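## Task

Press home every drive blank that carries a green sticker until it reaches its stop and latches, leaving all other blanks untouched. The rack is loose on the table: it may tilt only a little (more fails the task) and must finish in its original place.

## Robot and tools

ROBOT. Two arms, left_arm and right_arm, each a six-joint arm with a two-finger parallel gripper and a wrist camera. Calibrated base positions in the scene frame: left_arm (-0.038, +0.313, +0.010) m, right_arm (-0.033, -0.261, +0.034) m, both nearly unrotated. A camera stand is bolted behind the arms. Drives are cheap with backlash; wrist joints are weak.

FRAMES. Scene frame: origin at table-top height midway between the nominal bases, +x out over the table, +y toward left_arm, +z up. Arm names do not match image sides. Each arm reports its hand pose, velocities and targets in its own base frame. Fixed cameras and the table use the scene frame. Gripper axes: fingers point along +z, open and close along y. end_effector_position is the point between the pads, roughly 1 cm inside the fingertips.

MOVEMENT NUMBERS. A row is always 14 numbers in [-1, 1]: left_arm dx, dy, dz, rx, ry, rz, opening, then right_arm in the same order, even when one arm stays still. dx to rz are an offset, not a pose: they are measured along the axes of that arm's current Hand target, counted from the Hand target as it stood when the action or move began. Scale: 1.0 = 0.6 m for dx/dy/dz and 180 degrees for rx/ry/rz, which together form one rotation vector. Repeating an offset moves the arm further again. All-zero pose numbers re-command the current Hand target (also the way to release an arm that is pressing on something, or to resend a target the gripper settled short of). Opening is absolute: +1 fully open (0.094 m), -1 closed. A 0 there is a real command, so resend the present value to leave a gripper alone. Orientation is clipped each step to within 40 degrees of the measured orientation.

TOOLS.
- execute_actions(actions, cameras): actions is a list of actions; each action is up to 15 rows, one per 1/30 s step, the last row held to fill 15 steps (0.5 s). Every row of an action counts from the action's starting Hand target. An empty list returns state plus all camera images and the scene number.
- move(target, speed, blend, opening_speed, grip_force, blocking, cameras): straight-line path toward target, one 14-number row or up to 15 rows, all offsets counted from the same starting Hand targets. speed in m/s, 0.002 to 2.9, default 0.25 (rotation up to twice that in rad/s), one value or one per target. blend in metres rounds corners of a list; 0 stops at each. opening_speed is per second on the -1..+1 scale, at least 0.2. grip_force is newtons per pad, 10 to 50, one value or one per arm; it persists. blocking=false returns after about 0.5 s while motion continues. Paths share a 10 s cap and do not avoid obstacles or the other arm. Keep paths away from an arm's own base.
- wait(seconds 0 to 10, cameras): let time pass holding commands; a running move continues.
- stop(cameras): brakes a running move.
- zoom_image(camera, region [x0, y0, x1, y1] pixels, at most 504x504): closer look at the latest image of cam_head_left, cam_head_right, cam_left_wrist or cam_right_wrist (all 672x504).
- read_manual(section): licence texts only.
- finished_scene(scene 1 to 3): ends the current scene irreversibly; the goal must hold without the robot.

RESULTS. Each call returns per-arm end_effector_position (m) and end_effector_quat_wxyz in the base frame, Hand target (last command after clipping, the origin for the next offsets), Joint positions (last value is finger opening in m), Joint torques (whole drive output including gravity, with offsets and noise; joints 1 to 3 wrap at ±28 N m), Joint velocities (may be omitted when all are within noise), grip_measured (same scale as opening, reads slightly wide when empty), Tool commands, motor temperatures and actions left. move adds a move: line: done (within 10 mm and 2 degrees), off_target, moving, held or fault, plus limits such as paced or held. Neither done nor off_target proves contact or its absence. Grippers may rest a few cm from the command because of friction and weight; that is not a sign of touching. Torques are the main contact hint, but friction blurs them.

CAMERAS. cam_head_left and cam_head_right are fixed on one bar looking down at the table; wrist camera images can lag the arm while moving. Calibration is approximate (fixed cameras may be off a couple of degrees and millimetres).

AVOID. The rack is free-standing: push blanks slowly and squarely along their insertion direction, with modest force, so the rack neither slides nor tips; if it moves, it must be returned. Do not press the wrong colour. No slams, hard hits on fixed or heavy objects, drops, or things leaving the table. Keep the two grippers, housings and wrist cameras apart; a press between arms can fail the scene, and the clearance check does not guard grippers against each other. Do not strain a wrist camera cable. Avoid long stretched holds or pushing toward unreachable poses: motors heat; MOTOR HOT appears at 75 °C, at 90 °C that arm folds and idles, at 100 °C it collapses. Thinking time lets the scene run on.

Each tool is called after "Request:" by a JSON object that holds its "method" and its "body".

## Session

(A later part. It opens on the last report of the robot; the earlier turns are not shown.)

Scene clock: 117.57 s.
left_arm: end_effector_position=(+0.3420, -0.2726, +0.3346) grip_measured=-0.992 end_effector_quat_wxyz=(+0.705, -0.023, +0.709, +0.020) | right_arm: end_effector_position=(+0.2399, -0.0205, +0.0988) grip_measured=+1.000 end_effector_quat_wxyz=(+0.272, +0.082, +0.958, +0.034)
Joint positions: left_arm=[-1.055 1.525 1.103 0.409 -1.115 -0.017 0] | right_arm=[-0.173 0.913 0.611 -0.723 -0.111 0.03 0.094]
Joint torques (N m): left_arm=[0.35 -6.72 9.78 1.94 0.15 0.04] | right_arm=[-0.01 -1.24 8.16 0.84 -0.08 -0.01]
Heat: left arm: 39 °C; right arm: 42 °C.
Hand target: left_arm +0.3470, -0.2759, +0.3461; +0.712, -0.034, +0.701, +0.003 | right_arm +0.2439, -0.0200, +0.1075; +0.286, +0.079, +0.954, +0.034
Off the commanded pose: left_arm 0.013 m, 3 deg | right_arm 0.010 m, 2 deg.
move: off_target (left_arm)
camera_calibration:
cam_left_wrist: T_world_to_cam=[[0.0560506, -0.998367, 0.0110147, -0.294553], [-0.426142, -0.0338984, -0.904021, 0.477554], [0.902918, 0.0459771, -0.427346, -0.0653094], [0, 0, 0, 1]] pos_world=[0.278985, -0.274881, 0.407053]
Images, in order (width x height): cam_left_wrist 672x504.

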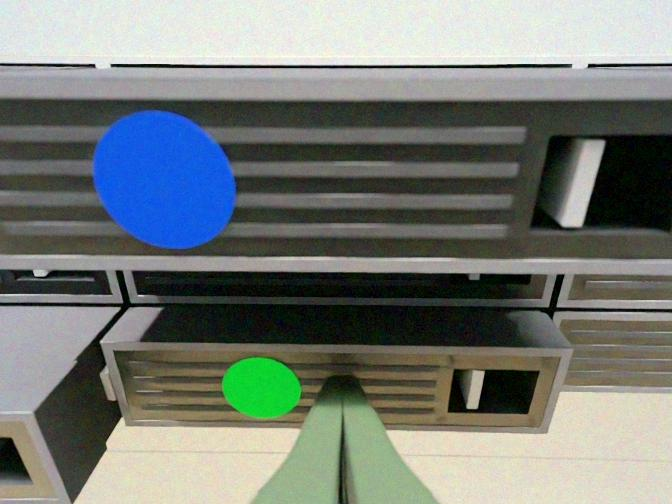

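Request:
{"method": "move", "body": {"target": [-0.0030, 0, 0.025, 0, 0, 0, -1, 0, 0, 0, 0, 0, 0, 1], "speed": 0.06, "cameras": ["cam_left_wrist"]}}

Scene clock: 119.87 s.
left_arm: end_effector_position=(+0.3563, -0.2713, +0.3379) grip_measured=-0.992 end_effector_quat_wxyz=(+0.706, -0.027, +0.708, +0.018) | right_arm: end_effector_position=(+0.2399, -0.0205, +0.0988) grip_measured=+1.000 end_effector_quat_wxyz=(+0.272, +0.082, +0.958, +0.034)
Joint positions: left_arm=[-1.016 1.55 1.135 0.409 -1.08 -0.017 0] | right_arm=[-0.173 0.913 0.611 -0.723 -0.111 0.03 0.094]
Joint torques (N m): left_arm=[0.8 -6.95 9.84 1.85 0.19 -0.01] | right_arm=[0.06 -1.18 8.23 0.85 -0.08 0]
Heat: left arm: 39 °C; right arm: 42 °C.
Hand target: left_arm +0.3619, -0.2750, +0.3482; +0.712, -0.034, +0.701, +0.003 | right_arm +0.2439, -0.0200, +0.1075; +0.286, +0.079, +0.954, +0.034
Off the commanded pose: left_arm 0.012 m, 2 deg | right_arm 0.010 m, 2 deg.
move: off_target (left_arm)
camera_calibration:
cam_left_wrist: T_world_to_cam=[[0.0596028, -0.998061, 0.0179183, -0.297656], [-0.422642, -0.0414933, -0.905346, 0.483735], [0.904335, 0.0463882, -0.424296, -0.0782891], [0, 0, 0, 1]] pos_world=[0.292987, -0.273376, 0.410063]
Images, in order (width x height): cam_left_wrist 672x504.

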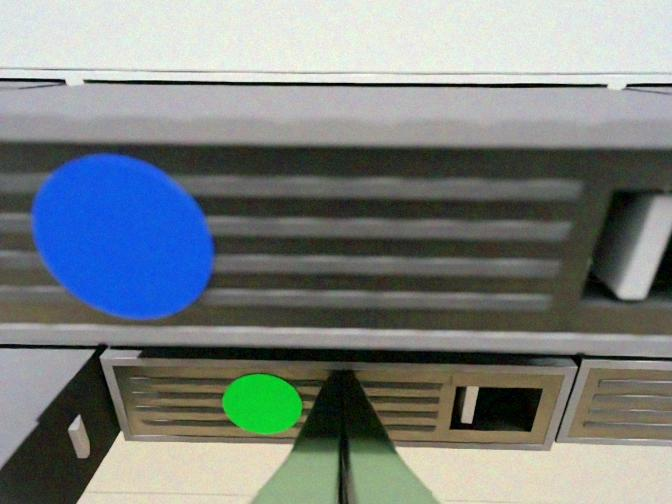

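Request:
{"method": "move", "body": {"target": [0.0002, 0, 0.0133, 0, 0, 0, -1, 0, 0, 0, 0, 0, 0, 1], "speed": 0.05, "cameras": ["cam_left_wrist"]}}

Scene clock: 122.23 s.
left_arm: end_effector_position=(+0.3596, -0.2721, +0.3379) grip_measured=-0.992 end_effector_quat_wxyz=(+0.706, -0.026, +0.708, +0.018) | right_arm: end_effector_position=(+0.2399, -0.0205, +0.0988) grip_measured=+1.000 end_effector_quat_wxyz=(+0.272, +0.082, +0.958, +0.034)
Joint positions: left_arm=[-1.009 1.558 1.143 0.409 -1.07 -0.017 0] | right_arm=[-0.173 0.913 0.611 -0.723 -0.111 0.03 0.094]
Joint torques (N m): left_arm=[1.47 -6.06 10.39 1.85 0.36 -0.02] | right_arm=[0.03 -1.16 8.12 0.87 -0.1 0]
Heat: left arm: 39 °C; right arm: 42 °C.
Hand target: left_arm +0.3699, -0.2746, +0.3482; +0.712, -0.034, +0.701, +0.003 | right_arm +0.2439, -0.0200, +0.1075; +0.286, +0.079, +0.954, +0.034
Off the commanded pose: left_arm 0.015 m, 2 deg | right_arm 0.010 m, 2 deg.
move: off_target (left_arm)
camera_calibration:
cam_left_wrist: T_world_to_cam=[[0.0574088, -0.998189, 0.0179456, -0.297854], [-0.422818, -0.0405932, -0.905305, 0.485476], [0.904394, 0.0443847, -0.424383, -0.0817327], [0, 0, 0, 1]] pos_world=[0.296286, -0.27398, 0.410163]
Images, in order (width x height): cam_left_wrist 672x504.

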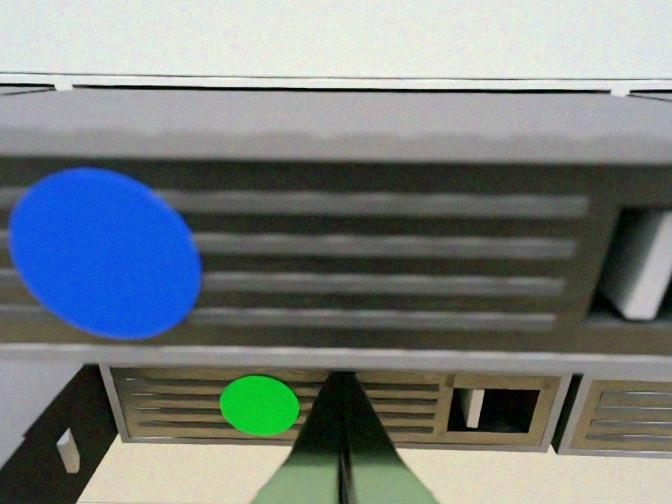

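Request:
{"method": "move", "body": {"target": [0.0002, 0, 0.0120, 0, 0, 0, -1, 0, 0, 0, 0, 0, 0, 1], "speed": 0.05, "cameras": ["cam_left_wrist", "cam_head_right"]}}

Scene clock: 124.17 s.
left_arm: end_effector_position=(+0.3600, -0.2725, +0.3385) grip_measured=-0.992 end_effector_quat_wxyz=(+0.706, -0.027, +0.707, +0.018) | right_arm: end_effector_position=(+0.2399, -0.0205, +0.0988) grip_measured=+1.000 end_effector_quat_wxyz=(+0.272, +0.082, +0.958, +0.034)
Joint positions: left_arm=[-1.009 1.561 1.148 0.409 -1.072 -0.017 0] | right_arm=[-0.173 0.913 0.611 -0.723 -0.111 0.03 0.094]
Joint torques (N m): left_arm=[2.78 -5.44 11.04 1.81 0.57 -0.08] | right_arm=[0.05 -1.14 8.1 0.84 -0.09 -0.01]
Heat: left arm: 40 °C; right arm: 42 °C.
Hand target: left_arm +0.3771, -0.2742, +0.3481; +0.712, -0.034, +0.701, +0.003 | right_arm +0.2439, -0.0200, +0.1075; +0.286, +0.079, +0.954, +0.034
Off the commanded pose: left_arm 0.020 m, 2 deg | right_arm 0.010 m, 2 deg.
move: off_target (left_arm)
camera_calibration:
cam_left_wrist: T_world_to_cam=[[0.059246, -0.998056, 0.019341, -0.299366], [-0.421995, -0.0425995, -0.905597, 0.4855], [0.90466, 0.0454912, -0.423699, -0.0818786], [0, 0, 0, 1]] pos_world=[0.296687, -0.274377, 0.410766]
Images, in order (width x height): cam_head_right 672x504, cam_left_wrist 672x504.

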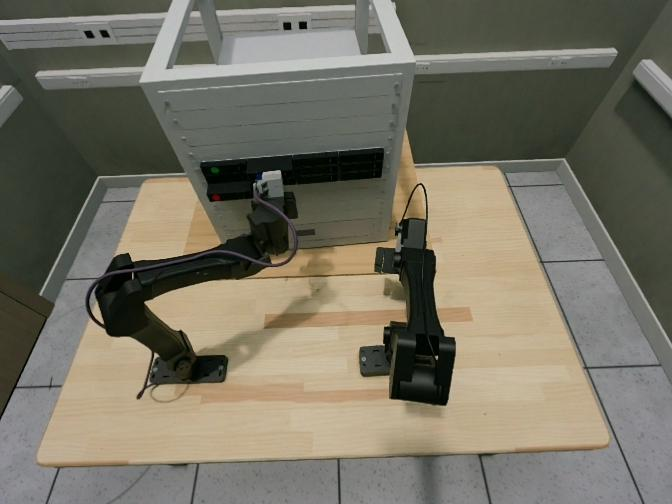

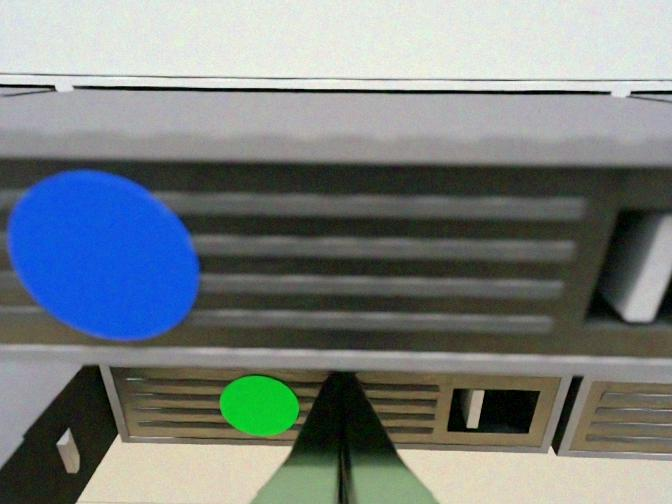

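Request:
{"method": "move", "body": {"target": [0.0002, 0, 0.0133, 0, 0, 0, -1, 0, 0, 0, 0, 0, 0, 1], "speed": 0.05, "cameras": ["cam_left_wrist", "cam_head_left"]}}

Scene clock: 126.33 s.
left_arm: end_effector_position=(+0.3608, -0.2718, +0.3385) grip_measured=-0.992 end_effector_quat_wxyz=(+0.706, -0.029, +0.707, +0.020) | right_arm: end_effector_position=(+0.2399, -0.0205, +0.0988) grip_measured=+1.000 end_effector_quat_wxyz=(+0.272, +0.082, +0.958, +0.034)
Joint positions: left_arm=[-1.007 1.564 1.151 0.409 -1.077 -0.017 0] | right_arm=[-0.173 0.913 0.611 -0.723 -0.111 0.03 0.094]
Joint torques (N m): left_arm=[4.08 -4.83 11.78 1.84 0.78 -0.08] | right_arm=[0.05 -1.16 8.13 0.84 -0.08 -0.01]
Heat: left arm: 40 °C; right arm: 42 °C.
Hand target: left_arm +0.3851, -0.2738, +0.3481; +0.712, -0.034, +0.701, +0.003 | right_arm +0.2439, -0.0200, +0.1075; +0.286, +0.079, +0.954, +0.034
Off the commanded pose: left_arm 0.026 m, 2 deg | right_arm 0.010 m, 2 deg.
move: off_target (left_arm)
camera_calibration:
cam_left_wrist: T_world_to_cam=[[0.0653775, -0.997675, 0.0192342, -0.300777], [-0.421716, -0.0450942, -0.905606, 0.485089], [0.904368, 0.0510949, -0.423684, -0.0810022], [0, 0, 0, 1]] pos_world=[0.29749, -0.274064, 0.410766]
Images, in order (width x height): cam_head_left 672x504, cam_left_wrist 672x504.

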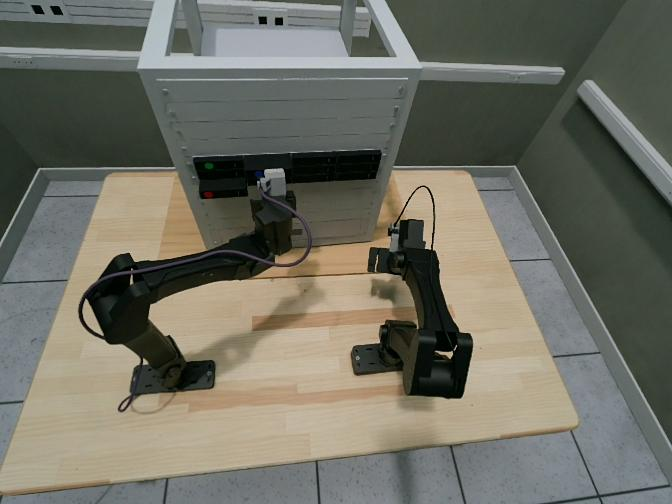

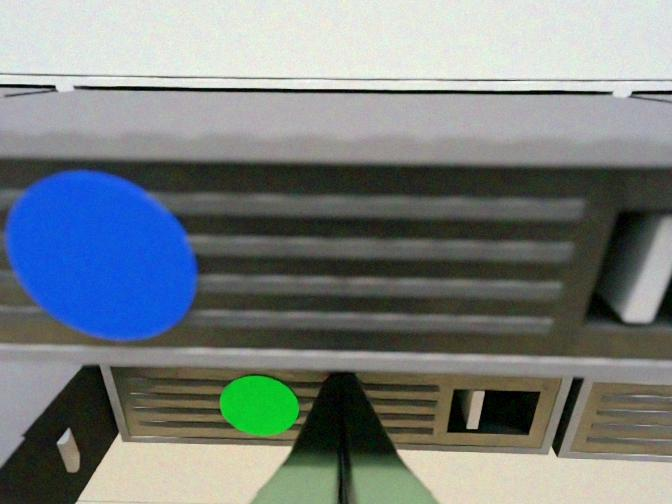

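Request:
{"method": "move", "body": {"target": [-0.005, 0, -0.18, 0, 0, 0, -1, 0, 0, 0, 0, 0, 0, 1], "speed": 0.15, "cameras": ["all"]}}

Scene clock: 128.77 s.
left_arm: end_effector_position=(+0.2790, -0.2903, +0.3363) grip_measured=-0.992 end_effector_quat_wxyz=(+0.706, -0.012, +0.708, +0.013) | right_arm: end_effector_position=(+0.2399, -0.0205, +0.0988) grip_measured=+1.000 end_effector_quat_wxyz=(+0.272, +0.082, +0.958, +0.034)
Joint positions: left_arm=[-1.253 1.472 1.056 0.409 -1.287 -0.005 0] | right_arm=[-0.173 0.913 0.611 -0.723 -0.111 0.03 0.094]
Joint torques (N m): left_arm=[-0.23 -10.32 6.89 1.82 -0.15 0.07] | right_arm=[0.05 -1.14 8.18 0.85 -0.11 -0.02]
Heat: left arm: 40 °C; right arm: 42 °C.
Hand target: left_arm +0.2772, -0.2794, +0.3496; +0.712, -0.035, +0.701, +0.003 | right_arm +0.2439, -0.0200, +0.1075; +0.286, +0.079, +0.954, +0.034
Off the commanded pose: left_arm 0.017 m, 3 deg | right_arm 0.010 m, 2 deg.
move: off_target (left_arm)
camera_calibration:
cam_left_wrist: T_world_to_cam=[[0.0305716, -0.999522, 0.00458044, -0.299857], [-0.423489, -0.0171036, -0.90574, 0.456307], [0.905385, 0.0257502, -0.42381, -0.0146539], [0, 0, 0, 1]] pos_world=[0.215676, -0.291532, 0.408458]

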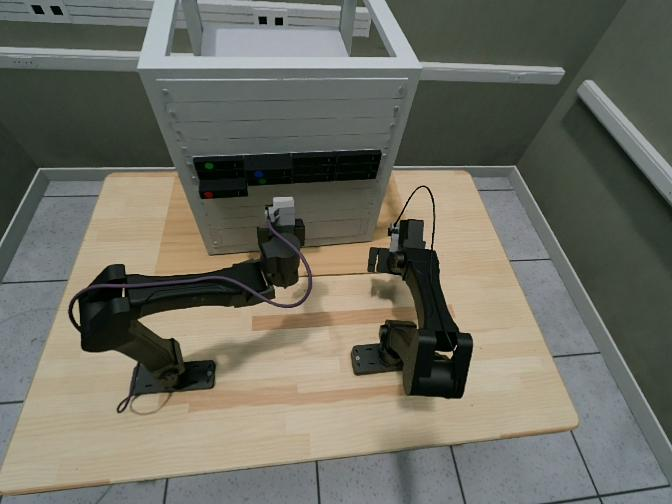

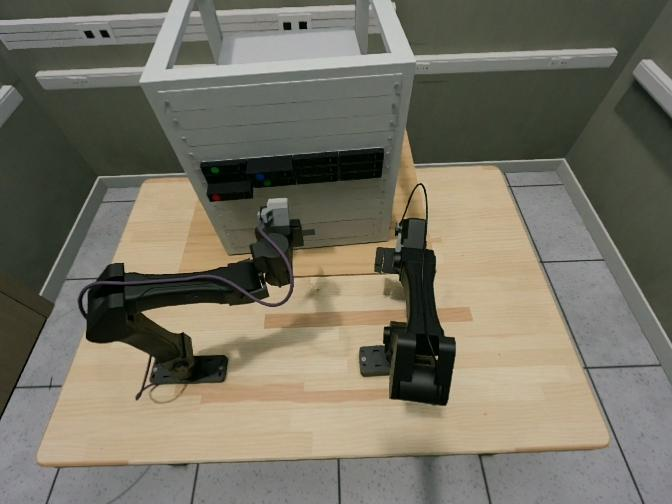

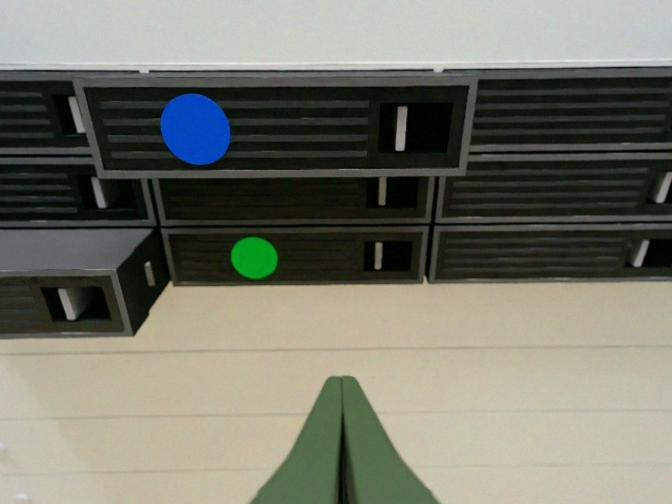

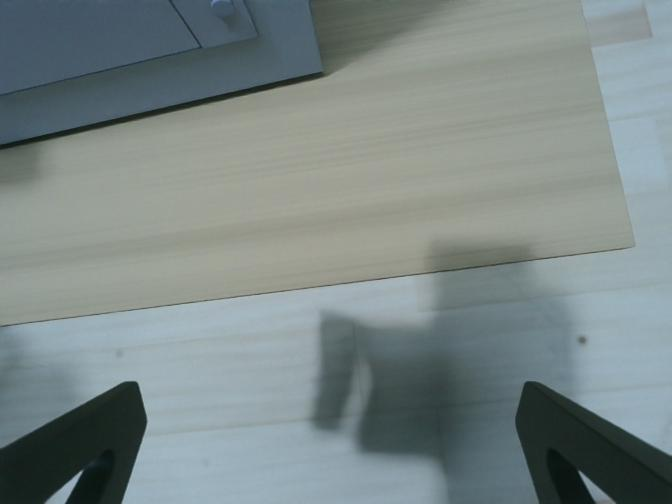

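Request:
{"method": "zoom_image", "body": {"camera": "cam_left_wrist", "region": [130, 160, 300, 300]}}

Request:
{"method": "zoom_image", "body": {"camera": "cam_left_wrist", "region": [350, 160, 520, 300]}}

Request:
{"method": "zoom_image", "body": {"camera": "cam_left_wrist", "region": [0, 50, 180, 240]}}

Scaled by 2.965.

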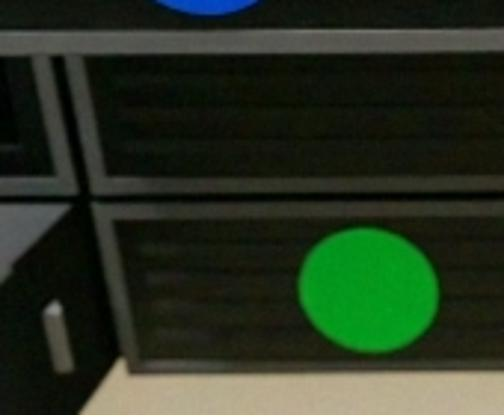

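Scaled by 2.965.

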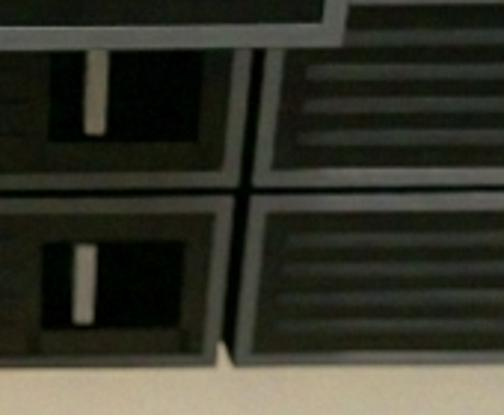

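Scaled by 2.653.

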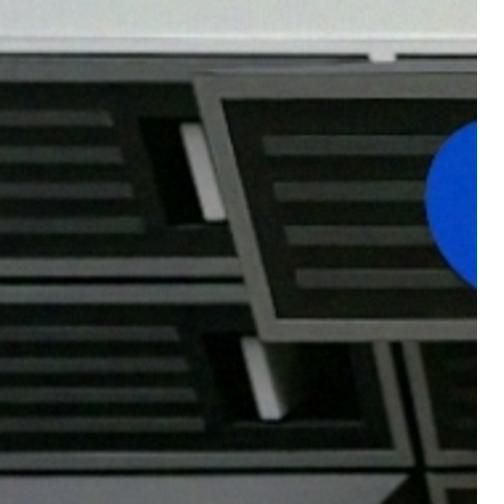

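Request:
{"method": "finished_scene", "body": {"scene": 1}}

The scene is finished: the task was done.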